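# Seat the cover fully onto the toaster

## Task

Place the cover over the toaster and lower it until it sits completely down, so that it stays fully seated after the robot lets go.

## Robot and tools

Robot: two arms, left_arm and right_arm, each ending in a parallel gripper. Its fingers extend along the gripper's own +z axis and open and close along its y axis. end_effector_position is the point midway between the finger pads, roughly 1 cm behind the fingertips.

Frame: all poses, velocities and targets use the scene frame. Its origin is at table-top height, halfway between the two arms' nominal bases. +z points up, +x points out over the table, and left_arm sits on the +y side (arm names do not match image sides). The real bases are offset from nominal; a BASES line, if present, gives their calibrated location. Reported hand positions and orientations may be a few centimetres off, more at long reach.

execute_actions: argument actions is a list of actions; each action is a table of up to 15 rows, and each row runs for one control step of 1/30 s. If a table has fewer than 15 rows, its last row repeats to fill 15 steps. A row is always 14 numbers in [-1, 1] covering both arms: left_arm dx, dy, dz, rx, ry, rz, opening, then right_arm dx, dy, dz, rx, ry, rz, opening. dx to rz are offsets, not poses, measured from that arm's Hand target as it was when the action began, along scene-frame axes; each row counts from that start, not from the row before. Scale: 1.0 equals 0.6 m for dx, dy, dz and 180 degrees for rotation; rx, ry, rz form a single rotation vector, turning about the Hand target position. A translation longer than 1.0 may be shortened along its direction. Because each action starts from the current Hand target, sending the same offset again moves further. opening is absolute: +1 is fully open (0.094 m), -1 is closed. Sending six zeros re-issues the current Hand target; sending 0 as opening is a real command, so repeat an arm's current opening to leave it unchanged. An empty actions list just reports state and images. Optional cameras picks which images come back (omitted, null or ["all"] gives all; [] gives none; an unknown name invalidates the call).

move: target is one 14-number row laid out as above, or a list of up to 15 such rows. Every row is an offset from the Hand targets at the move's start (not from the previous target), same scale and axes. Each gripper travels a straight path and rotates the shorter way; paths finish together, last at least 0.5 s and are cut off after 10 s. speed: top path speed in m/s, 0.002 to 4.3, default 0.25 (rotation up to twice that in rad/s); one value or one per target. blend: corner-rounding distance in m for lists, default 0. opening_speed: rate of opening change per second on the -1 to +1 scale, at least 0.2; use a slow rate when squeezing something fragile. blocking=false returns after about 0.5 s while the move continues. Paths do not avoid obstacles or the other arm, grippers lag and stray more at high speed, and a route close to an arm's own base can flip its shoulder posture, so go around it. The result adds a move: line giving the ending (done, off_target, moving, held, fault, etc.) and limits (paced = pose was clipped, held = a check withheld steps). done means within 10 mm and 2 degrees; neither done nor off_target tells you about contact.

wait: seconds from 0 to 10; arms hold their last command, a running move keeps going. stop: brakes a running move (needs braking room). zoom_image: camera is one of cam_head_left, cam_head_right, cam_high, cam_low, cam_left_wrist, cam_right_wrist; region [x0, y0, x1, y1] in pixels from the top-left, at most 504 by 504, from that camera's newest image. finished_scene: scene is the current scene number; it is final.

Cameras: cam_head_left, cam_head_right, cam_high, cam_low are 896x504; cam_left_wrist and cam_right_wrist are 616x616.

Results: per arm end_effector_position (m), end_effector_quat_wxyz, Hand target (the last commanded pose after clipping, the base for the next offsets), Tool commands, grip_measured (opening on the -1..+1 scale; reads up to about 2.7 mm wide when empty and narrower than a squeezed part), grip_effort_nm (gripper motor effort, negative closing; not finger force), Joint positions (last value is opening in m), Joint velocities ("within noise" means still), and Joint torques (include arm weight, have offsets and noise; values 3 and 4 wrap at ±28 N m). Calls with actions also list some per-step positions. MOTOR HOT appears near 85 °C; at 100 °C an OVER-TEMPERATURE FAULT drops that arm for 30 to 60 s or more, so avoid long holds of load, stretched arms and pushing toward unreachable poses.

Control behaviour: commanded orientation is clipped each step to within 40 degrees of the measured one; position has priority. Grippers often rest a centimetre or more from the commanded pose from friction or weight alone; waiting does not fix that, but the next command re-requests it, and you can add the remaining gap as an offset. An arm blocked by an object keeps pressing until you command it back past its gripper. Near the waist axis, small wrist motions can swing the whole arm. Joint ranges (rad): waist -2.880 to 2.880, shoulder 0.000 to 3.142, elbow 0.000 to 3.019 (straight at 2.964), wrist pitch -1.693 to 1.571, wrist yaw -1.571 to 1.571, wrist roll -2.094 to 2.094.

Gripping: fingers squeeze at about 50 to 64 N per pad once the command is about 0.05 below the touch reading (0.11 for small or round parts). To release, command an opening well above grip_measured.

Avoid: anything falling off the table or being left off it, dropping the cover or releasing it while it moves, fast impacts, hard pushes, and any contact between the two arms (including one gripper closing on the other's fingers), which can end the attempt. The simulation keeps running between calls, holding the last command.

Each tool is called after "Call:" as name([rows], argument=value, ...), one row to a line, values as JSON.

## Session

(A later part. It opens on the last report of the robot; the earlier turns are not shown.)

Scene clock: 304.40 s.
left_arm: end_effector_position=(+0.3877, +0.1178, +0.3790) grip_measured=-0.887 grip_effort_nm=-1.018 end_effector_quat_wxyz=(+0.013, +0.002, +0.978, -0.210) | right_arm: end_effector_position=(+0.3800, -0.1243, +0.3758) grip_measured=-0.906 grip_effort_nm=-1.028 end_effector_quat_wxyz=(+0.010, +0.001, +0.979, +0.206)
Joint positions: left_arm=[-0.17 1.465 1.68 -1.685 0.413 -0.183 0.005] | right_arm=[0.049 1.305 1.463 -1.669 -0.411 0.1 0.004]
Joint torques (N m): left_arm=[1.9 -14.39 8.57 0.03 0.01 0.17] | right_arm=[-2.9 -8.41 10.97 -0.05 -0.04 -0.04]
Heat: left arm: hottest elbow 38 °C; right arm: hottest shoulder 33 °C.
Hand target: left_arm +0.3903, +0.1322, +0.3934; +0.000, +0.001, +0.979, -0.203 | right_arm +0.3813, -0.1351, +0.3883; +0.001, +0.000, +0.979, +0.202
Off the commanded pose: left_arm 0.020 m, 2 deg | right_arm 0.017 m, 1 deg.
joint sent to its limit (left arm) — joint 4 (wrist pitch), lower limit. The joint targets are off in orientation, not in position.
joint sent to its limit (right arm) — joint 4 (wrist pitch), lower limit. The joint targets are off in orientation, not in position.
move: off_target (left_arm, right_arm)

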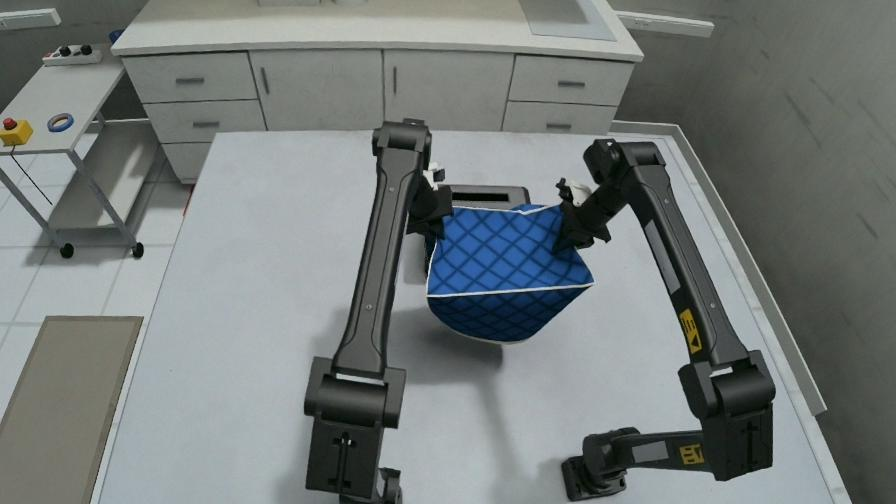

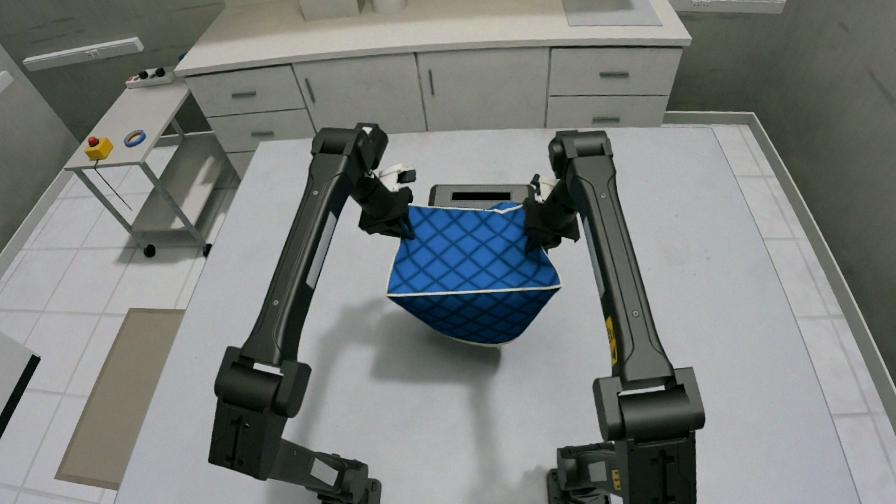

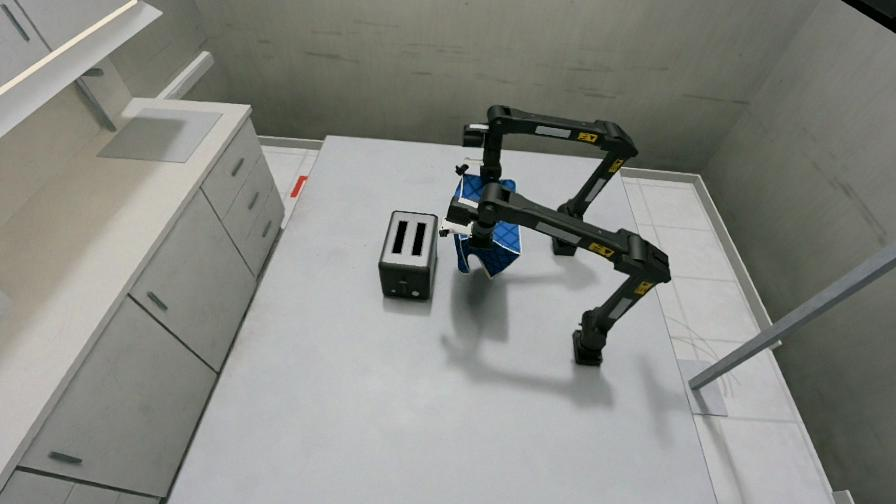

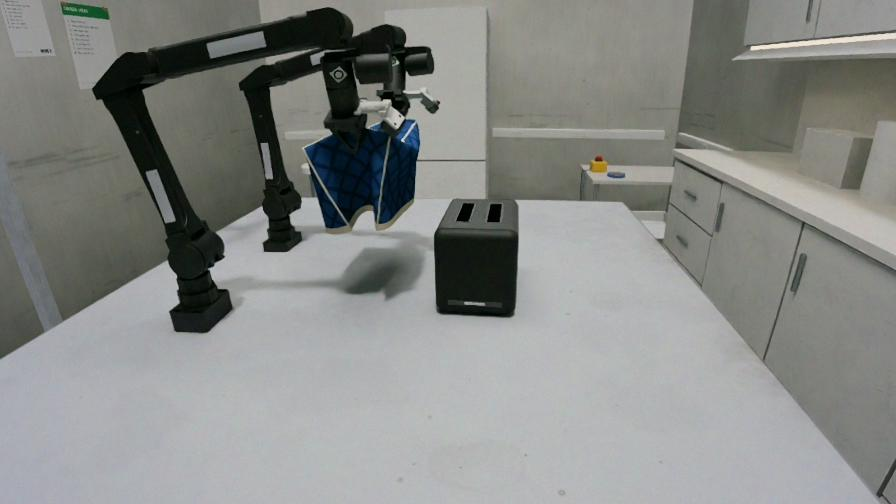

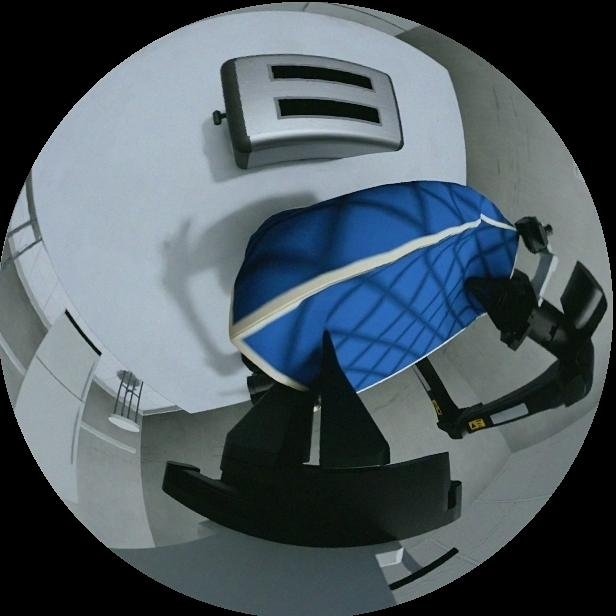

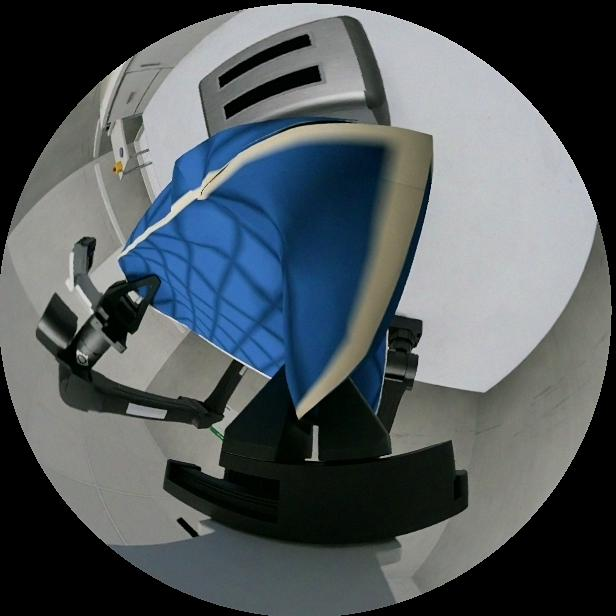

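Call:
move([
  [-0.04,0,-0.2,-0.12,0,0,-1,-0.02,0,-0.2,0.12,0,0,-1],
  [-0.04,0,-0.34,-0.12,0,0,-1,-0.02,0,-0.335,0.12,0,0,-1],
], speed=0.1)

Call:
move(target=[0,0,0,0,0,0,0.9,0,0,0,0,0,0,0.9], opening_speed=0.8)

Call:
move(target=[0,0.12,0.12,0,0,0,1,0,-0.12,0.12,0,0,0,1], speed=0.1)

Call:
wait(seconds=3)

Scene clock: 315.80 s.
left_arm: end_effector_position=(+0.3584, +0.1217, +0.1946) grip_measured=-0.886 grip_effort_nm=-1.028 end_effector_quat_wxyz=(-0.008, +0.008, +0.923, -0.384) | right_arm: end_effector_position=(+0.3669, -0.1264, +0.1962) grip_measured=-0.906 grip_effort_nm=-1.028 end_effector_quat_wxyz=(+0.002, -0.011, +0.924, +0.381)
Joint positions: left_arm=[-0.044 1.456 1.086 -1.191 0.789 -0.026 0.005] | right_arm=[-0.099 1.38 0.957 -1.216 -0.78 -0.114 0.004]
Joint torques (N m): left_arm=[1.49 -11.58 6.94 0.53 0.32 0.19] | right_arm=[-2.78 -6.36 7.38 0.49 -0.49 -0.02]
Heat: left arm: hottest elbow 38 °C; right arm: hottest shoulder 32 °C.
Hand target: left_arm +0.3662, +0.1321, +0.1895; +0.000, +0.001, +0.924, -0.383 | right_arm +0.3692, -0.1351, +0.1872; +0.001, +0.000, +0.924, +0.382
Off the commanded pose: left_arm 0.014 m, 1 deg | right_arm 0.013 m, 1 deg.
move: off_target (left_arm, right_arm)

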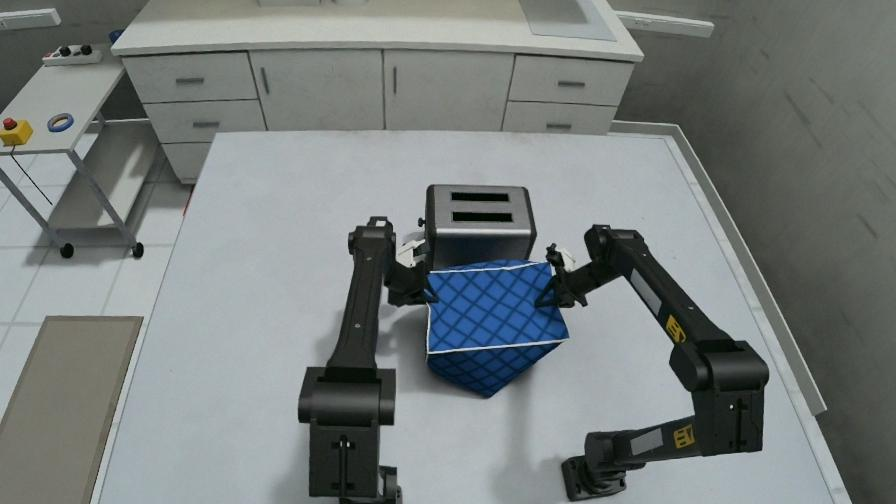

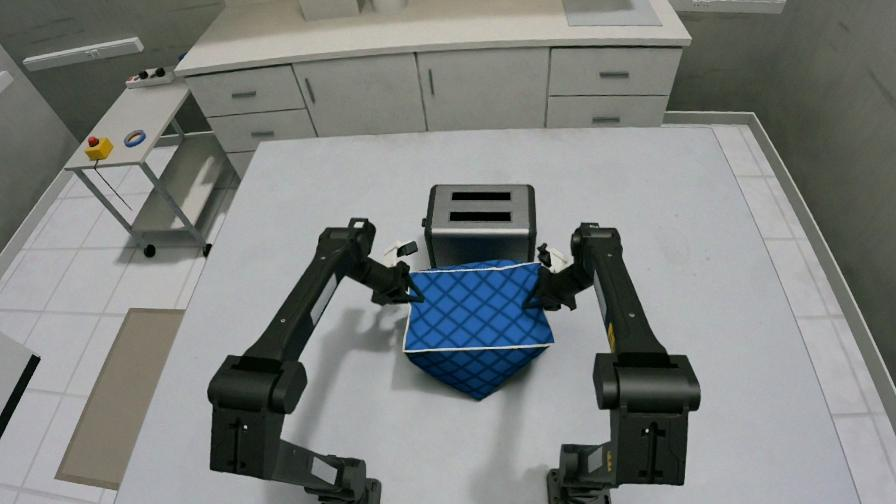

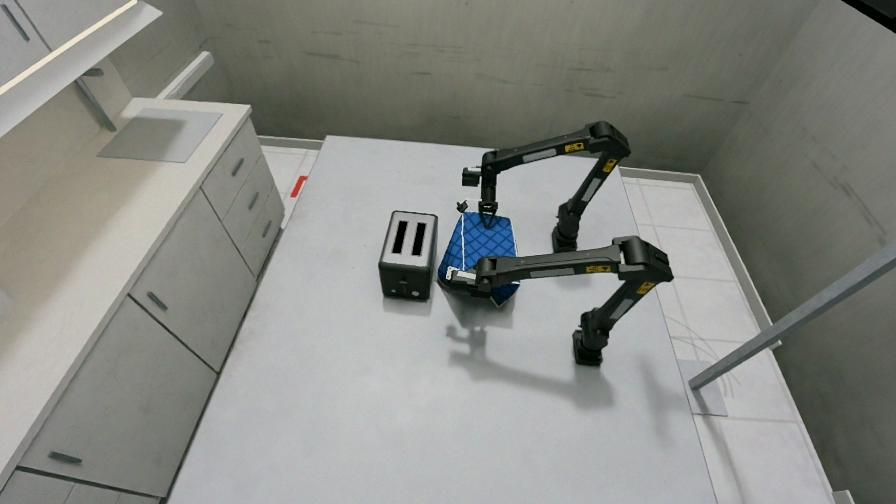

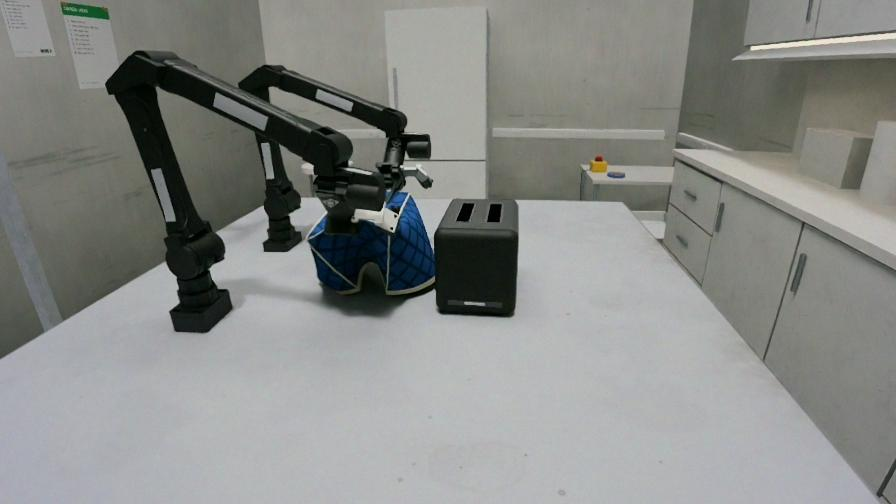

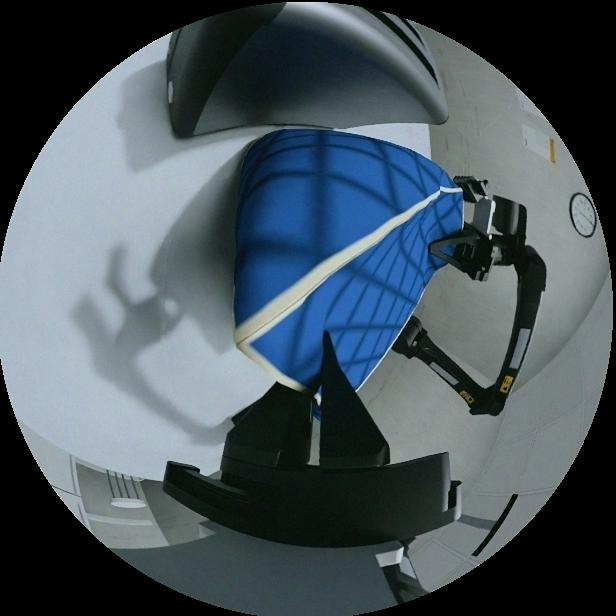

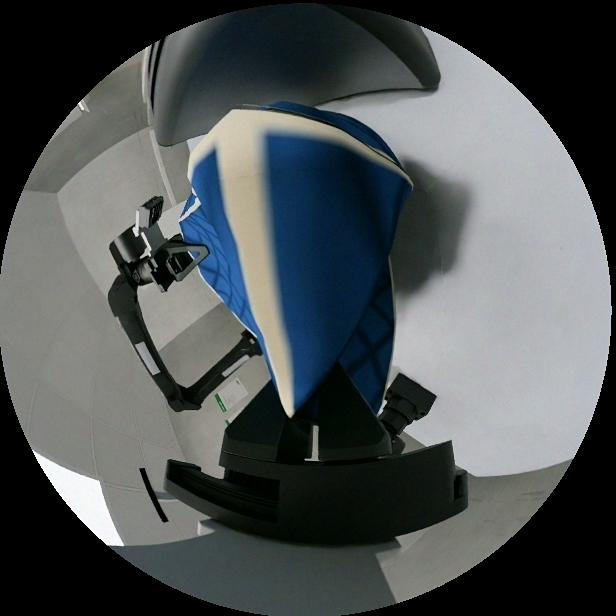

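Scene clock: 318.57 s.
left_arm: end_effector_position=(+0.3605, +0.1268, +0.1942) grip_measured=+0.897 grip_effort_nm=0.105 end_effector_quat_wxyz=(-0.005, +0.003, +0.924, -0.383) | right_arm: end_effector_position=(+0.3687, -0.1310, +0.1962) grip_measured=+0.897 grip_effort_nm=0.100 end_effector_quat_wxyz=(+0.006, -0.006, +0.925, +0.381)
Joint positions: left_arm=[-0.032 1.456 1.086 -1.188 0.786 -0.026 0.089] | right_arm=[-0.111 1.38 0.957 -1.213 -0.78 -0.114 0.089]
Joint torques (N m): left_arm=[1.03 -11.11 7.01 0.47 0.44 0.2] | right_arm=[-1.96 -6.18 7.45 0.36 -0.49 -0.01]
Heat: left arm: hottest elbow 37 °C; right arm: hottest shoulder 32 °C.
Hand target: left_arm +0.3662, +0.1322, +0.1895; +0.000, +0.001, +0.924, -0.383 | right_arm +0.3692, -0.1351, +0.1872; +0.001, +0.000, +0.924, +0.382
Off the commanded pose: left_arm 0.009 m, 1 deg | right_arm 0.010 m, 1 deg.
move: done

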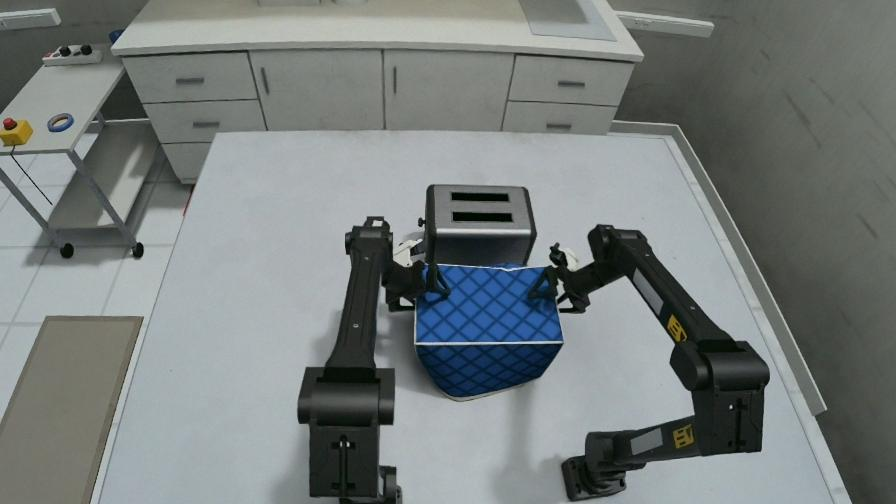

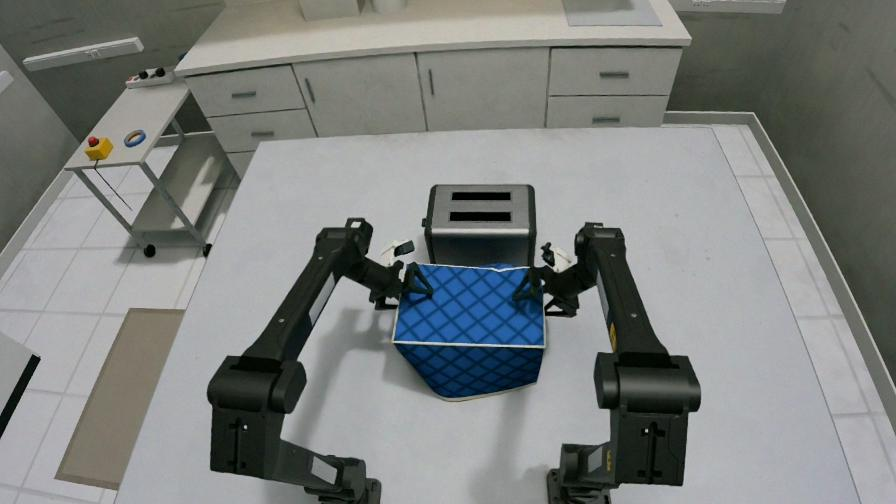

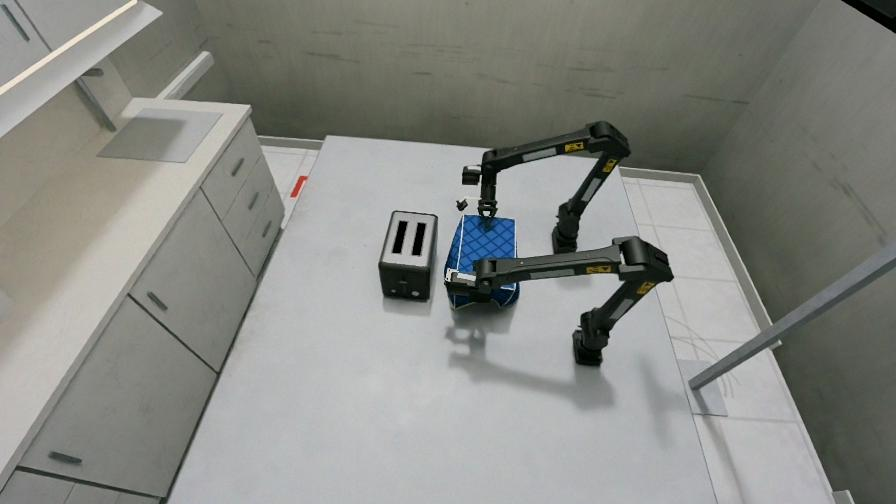

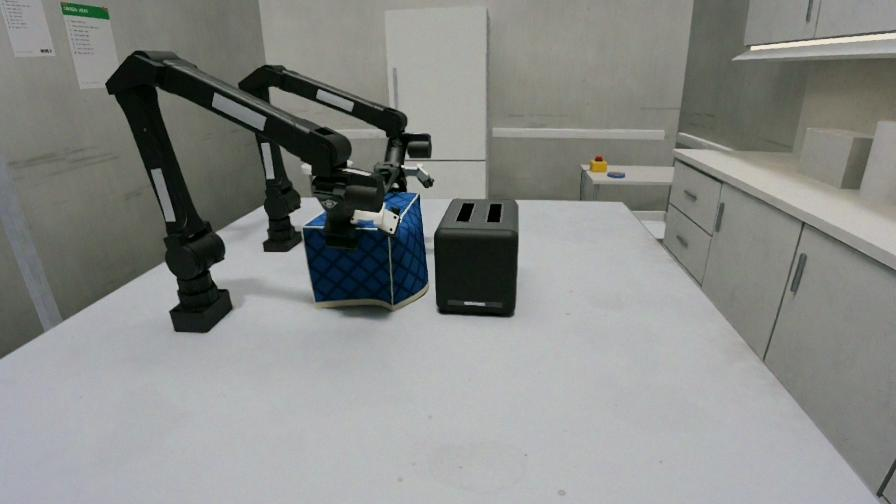

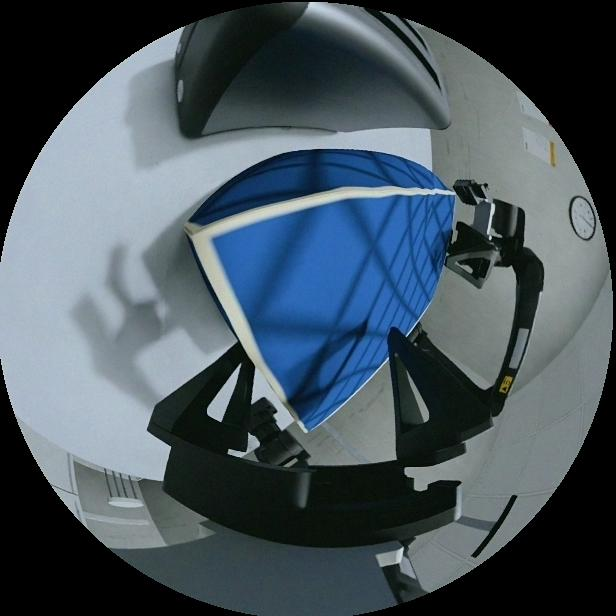

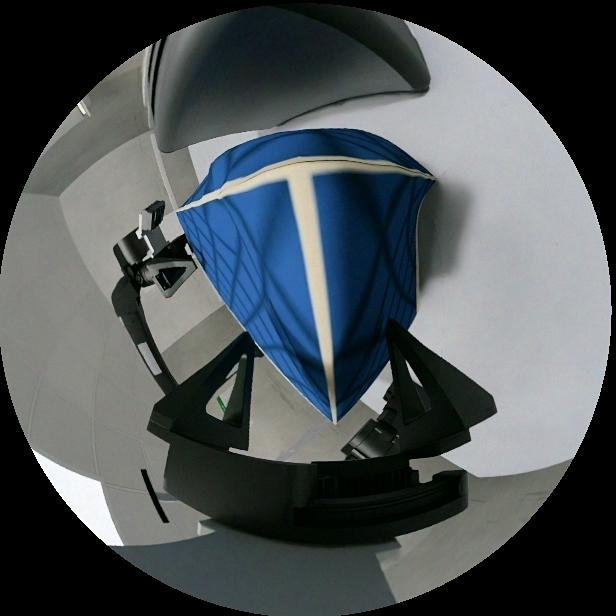

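Scene clock: 320.43 s.
left_arm: end_effector_position=(+0.3539, +0.1966, +0.2480) grip_measured=+0.998 grip_effort_nm=0.095 end_effector_quat_wxyz=(-0.018, -0.004, +0.922, -0.386) | right_arm: end_effector_position=(+0.3535, -0.1981, +0.2484) grip_measured=+0.998 grip_effort_nm=0.090 end_effector_quat_wxyz=(-0.015, +0.007, +0.922, +0.386)
Joint positions: left_arm=[0.143 1.456 1.228 -1.532 0.774 0.218 0.094] | right_arm=[-0.303 1.38 1.091 -1.571 -0.75 -0.365 0.094]
Joint torques (N m): left_arm=[0.62 -11.87 10.07 -0.73 0.37 0.26] | right_arm=[-1.96 -6.24 12.89 -0.54 -0.31 -0.13]
Heat: left arm: hottest elbow 37 °C; right arm: hottest shoulder 32 °C.
Hand target: left_arm +0.3662, +0.2041, +0.2615; +0.000, +0.001, +0.924, -0.383 | right_arm +0.3693, -0.2070, +0.2591; +0.001, +0.000, +0.924, +0.382
Off the commanded pose: left_arm 0.020 m, 2 deg | right_arm 0.021 m, 2 deg.
move: off_target (left_arm, right_arm)

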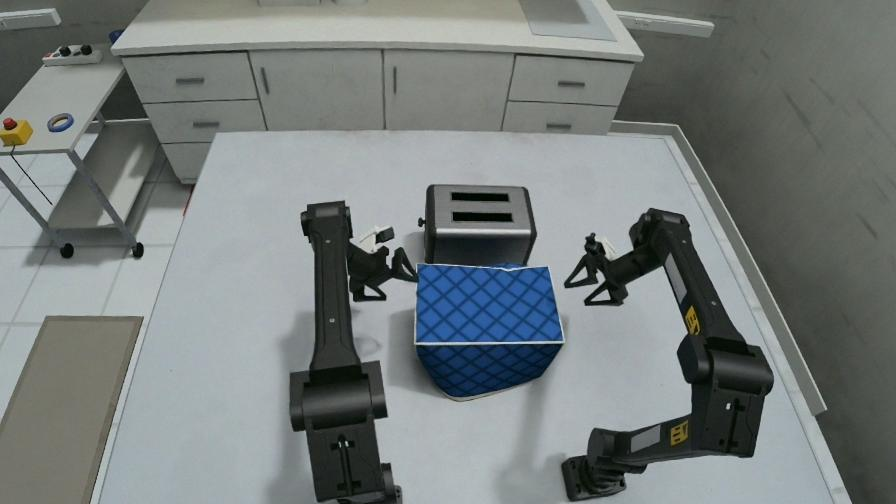

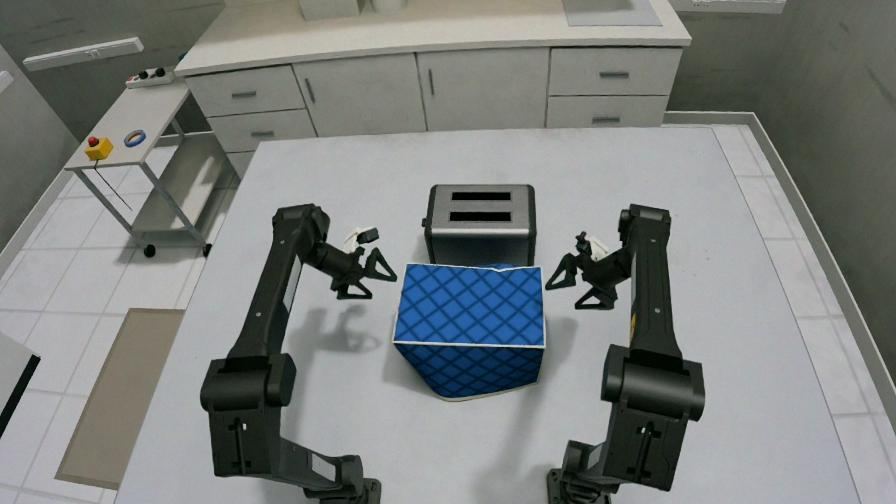

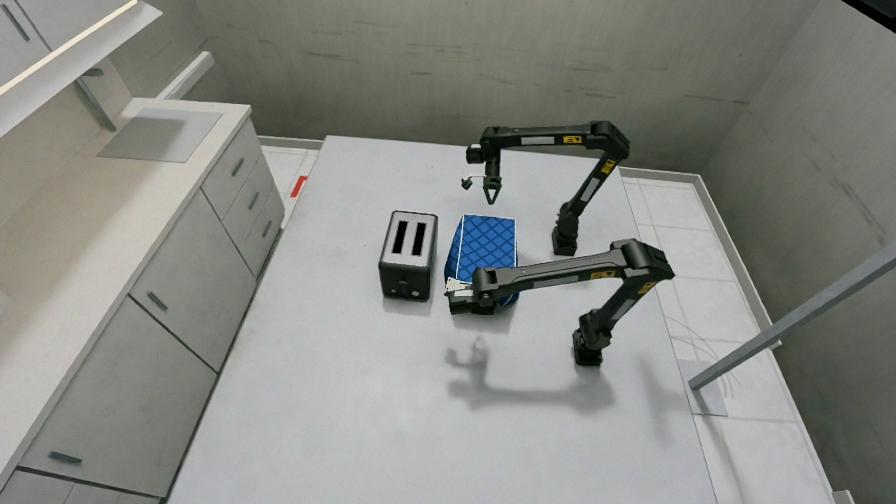

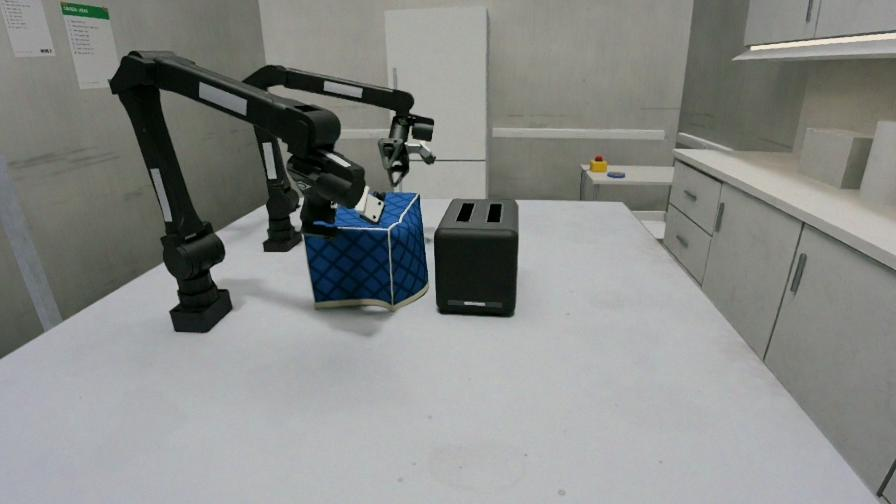

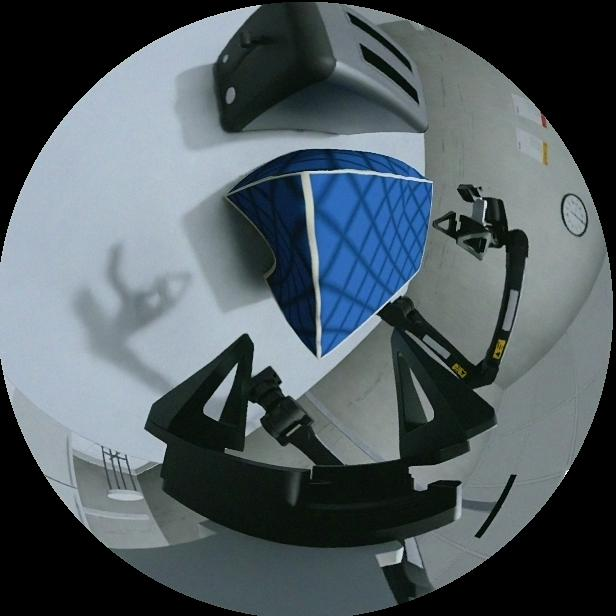

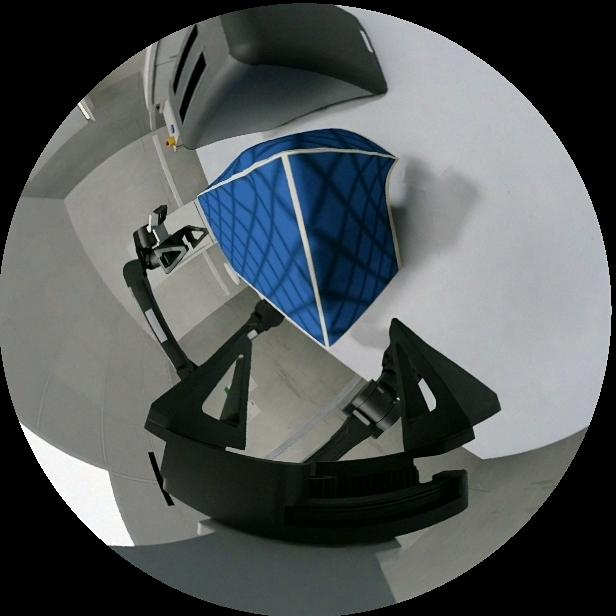

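Scene clock: 323.43 s.
left_arm: end_effector_position=(+0.3538, +0.1966, +0.2480) grip_measured=+0.998 grip_effort_nm=0.100 end_effector_quat_wxyz=(-0.018, -0.003, +0.922, -0.386) | right_arm: end_effector_position=(+0.3533, -0.1980, +0.2485) grip_measured=+0.998 grip_effort_nm=0.095 end_effector_quat_wxyz=(-0.015, +0.007, +0.922, +0.386)
Joint positions: left_arm=[0.143 1.456 1.228 -1.532 0.774 0.219 0.094] | right_arm=[-0.303 1.38 1.091 -1.572 -0.75 -0.366 0.094]
Joint torques (N m): left_arm=[1.44 -11.46 10.07 -0.61 0.37 0.23] | right_arm=[-2.02 -6.3 12.89 -0.54 -0.31 -0.12]
Heat: left arm: hottest elbow 37 °C; right arm: hottest shoulder 32 °C.
Hand target: left_arm +0.3662, +0.2041, +0.2615; +0.000, +0.001, +0.924, -0.383 | right_arm +0.3692, -0.2070, +0.2592; +0.001, +0.000, +0.924, +0.382
Tool commands: left_gripper/opening=+1.0 right_gripper/opening=+1.0
Off the commanded pose: left_arm 0.020 m, 2 deg | right_arm 0.021 m, 2 deg.
wait: 3.00 s; at rest by 0.17 s

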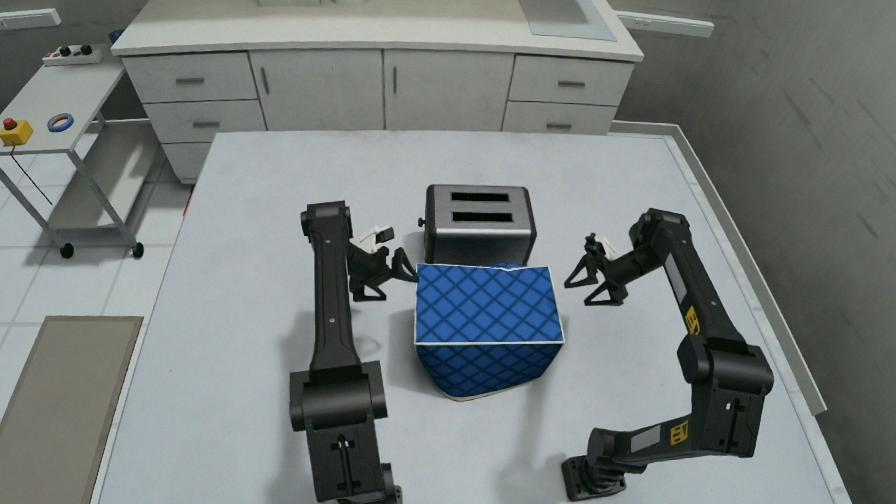

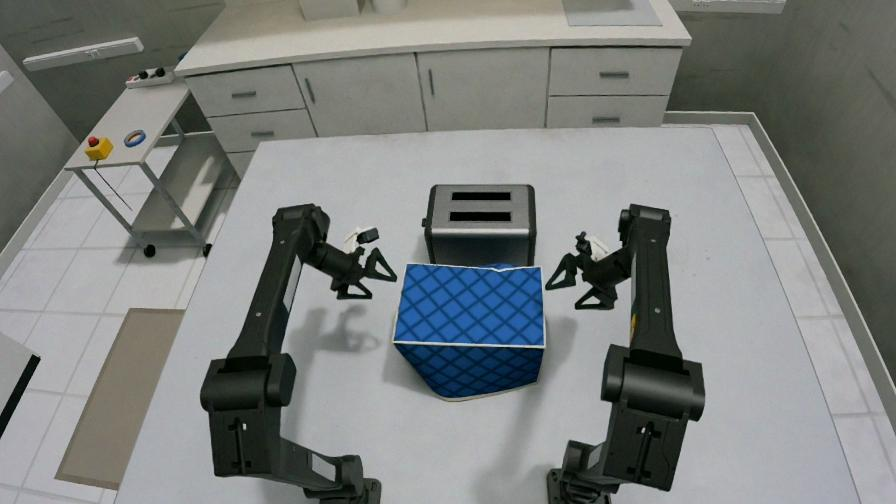

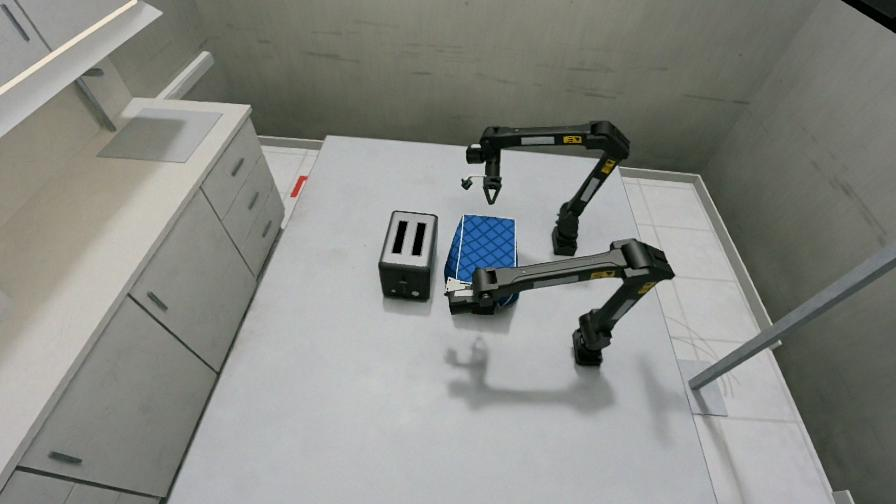

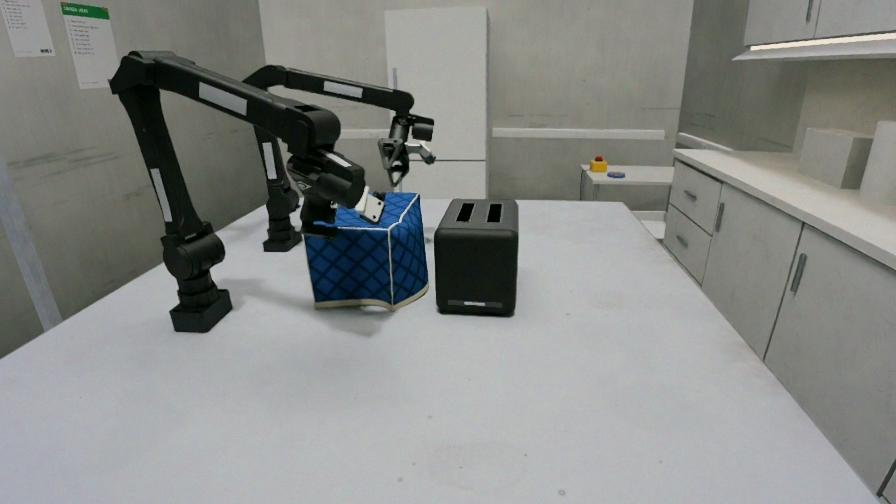

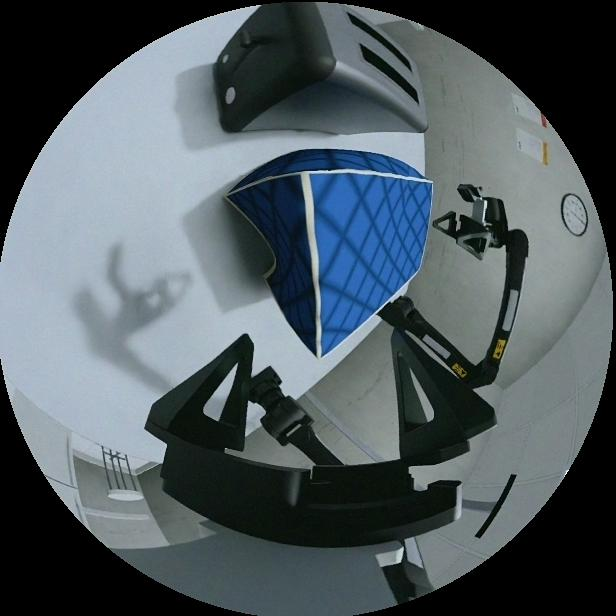

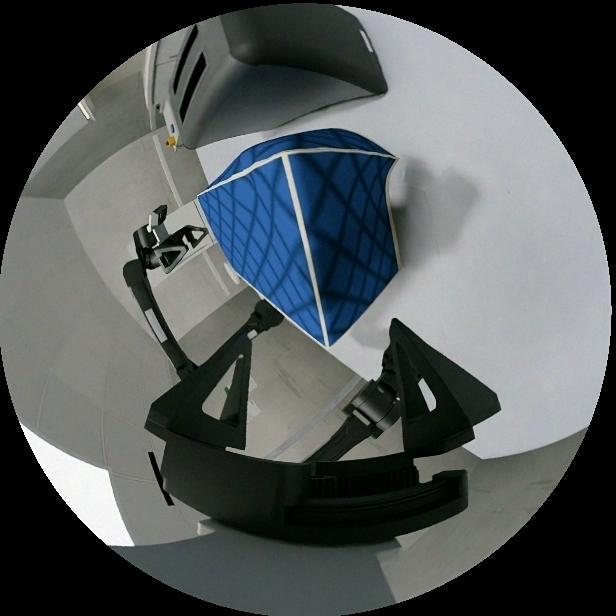

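Call:
move(target=[0.013,-0.095,-0.076,0,0,0,1,0.008,0.097,-0.072,0,0,0,1], speed=0.08)

Scene clock: 330.90 s.
left_arm: end_effector_position=(+0.3708, +0.1532, +0.2203) grip_measured=+0.998 grip_effort_nm=0.095 end_effector_quat_wxyz=(+0.004, -0.001, +0.924, -0.382) | right_arm: end_effector_position=(+0.3764, -0.1540, +0.2231) grip_measured=+0.998 grip_effort_nm=0.095 end_effector_quat_wxyz=(+0.012, -0.005, +0.925, +0.379)
Joint positions: left_arm=[0.032 1.459 1.162 -1.299 0.783 0.045 0.094] | right_arm=[-0.171 1.38 1.034 -1.331 -0.773 -0.187 0.094]
Joint torques (N m): left_arm=[-1.2 -11.58 7.1 0.36 0.58 0.04] | right_arm=[-0.03 -7 7.28 0.27 -0.61 0.24]
Heat: left arm: hottest elbow 36 °C; right arm: hottest shoulder 32 °C.
Hand target: left_arm +0.3740, +0.1471, +0.2158; +0.000, +0.001, +0.924, -0.383 | right_arm +0.3740, -0.1489, +0.2159; +0.001, +0.000, +0.924, +0.382
Off the commanded pose: left_arm 0.008 m, 1 deg | right_arm 0.009 m, 1 deg.
move: done

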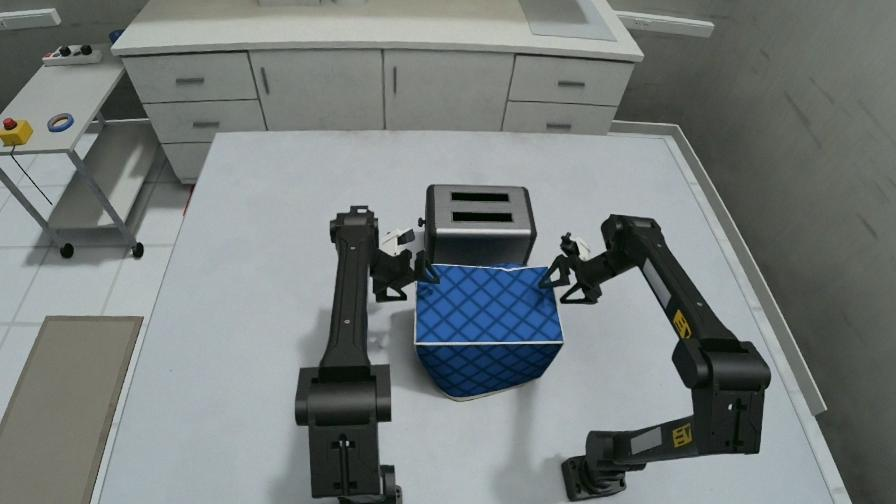

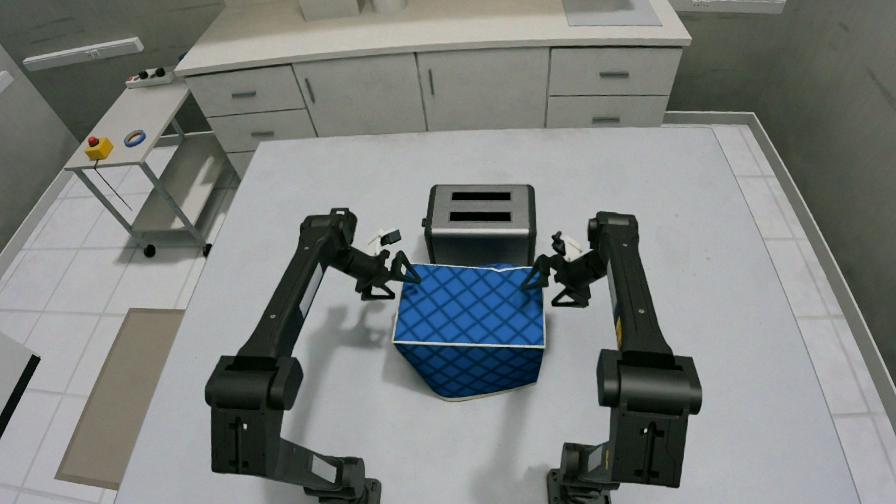

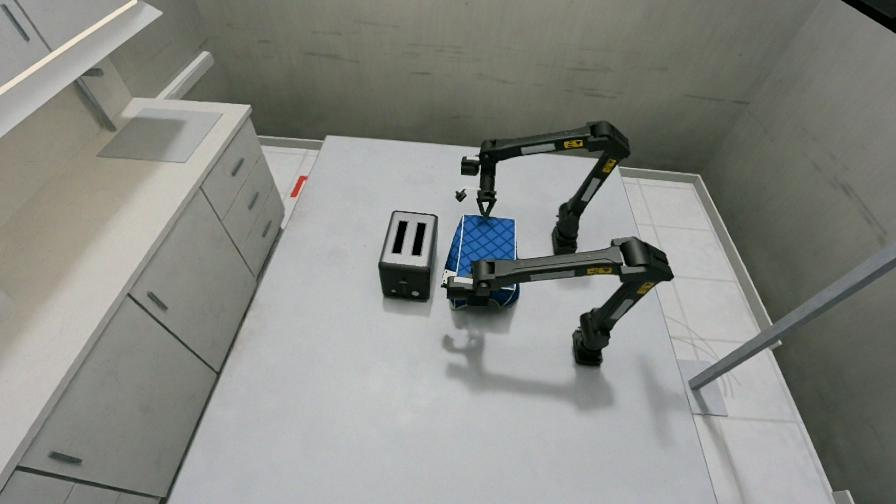

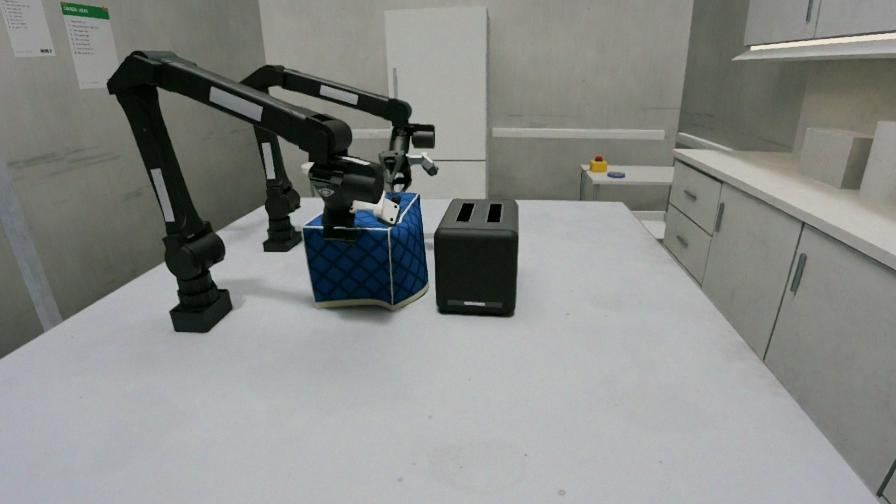

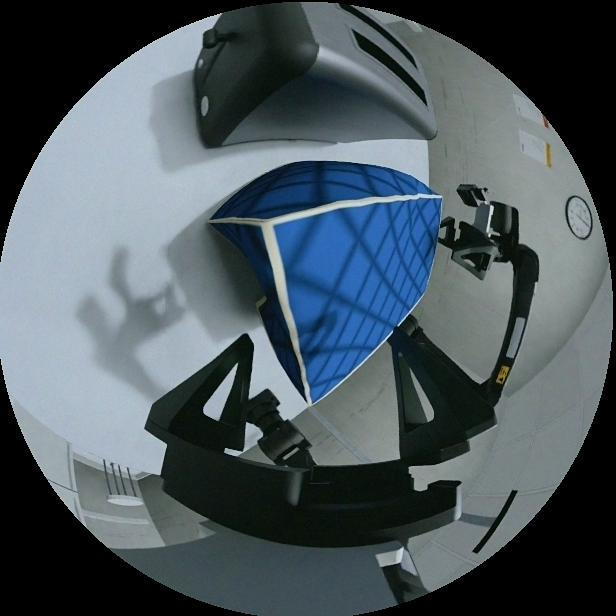

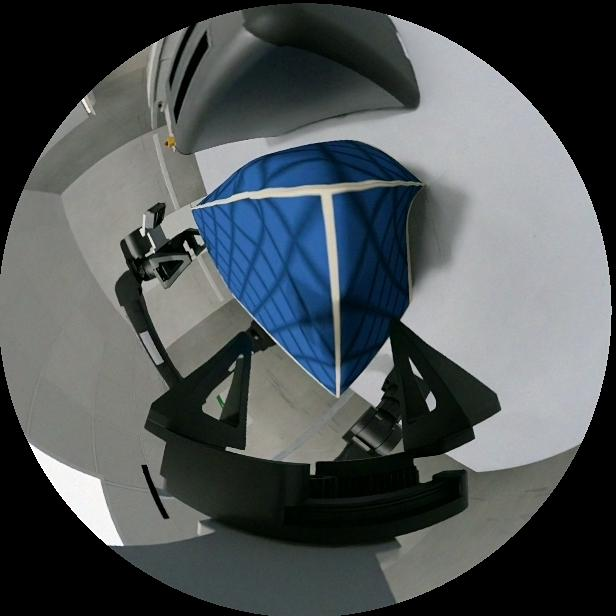

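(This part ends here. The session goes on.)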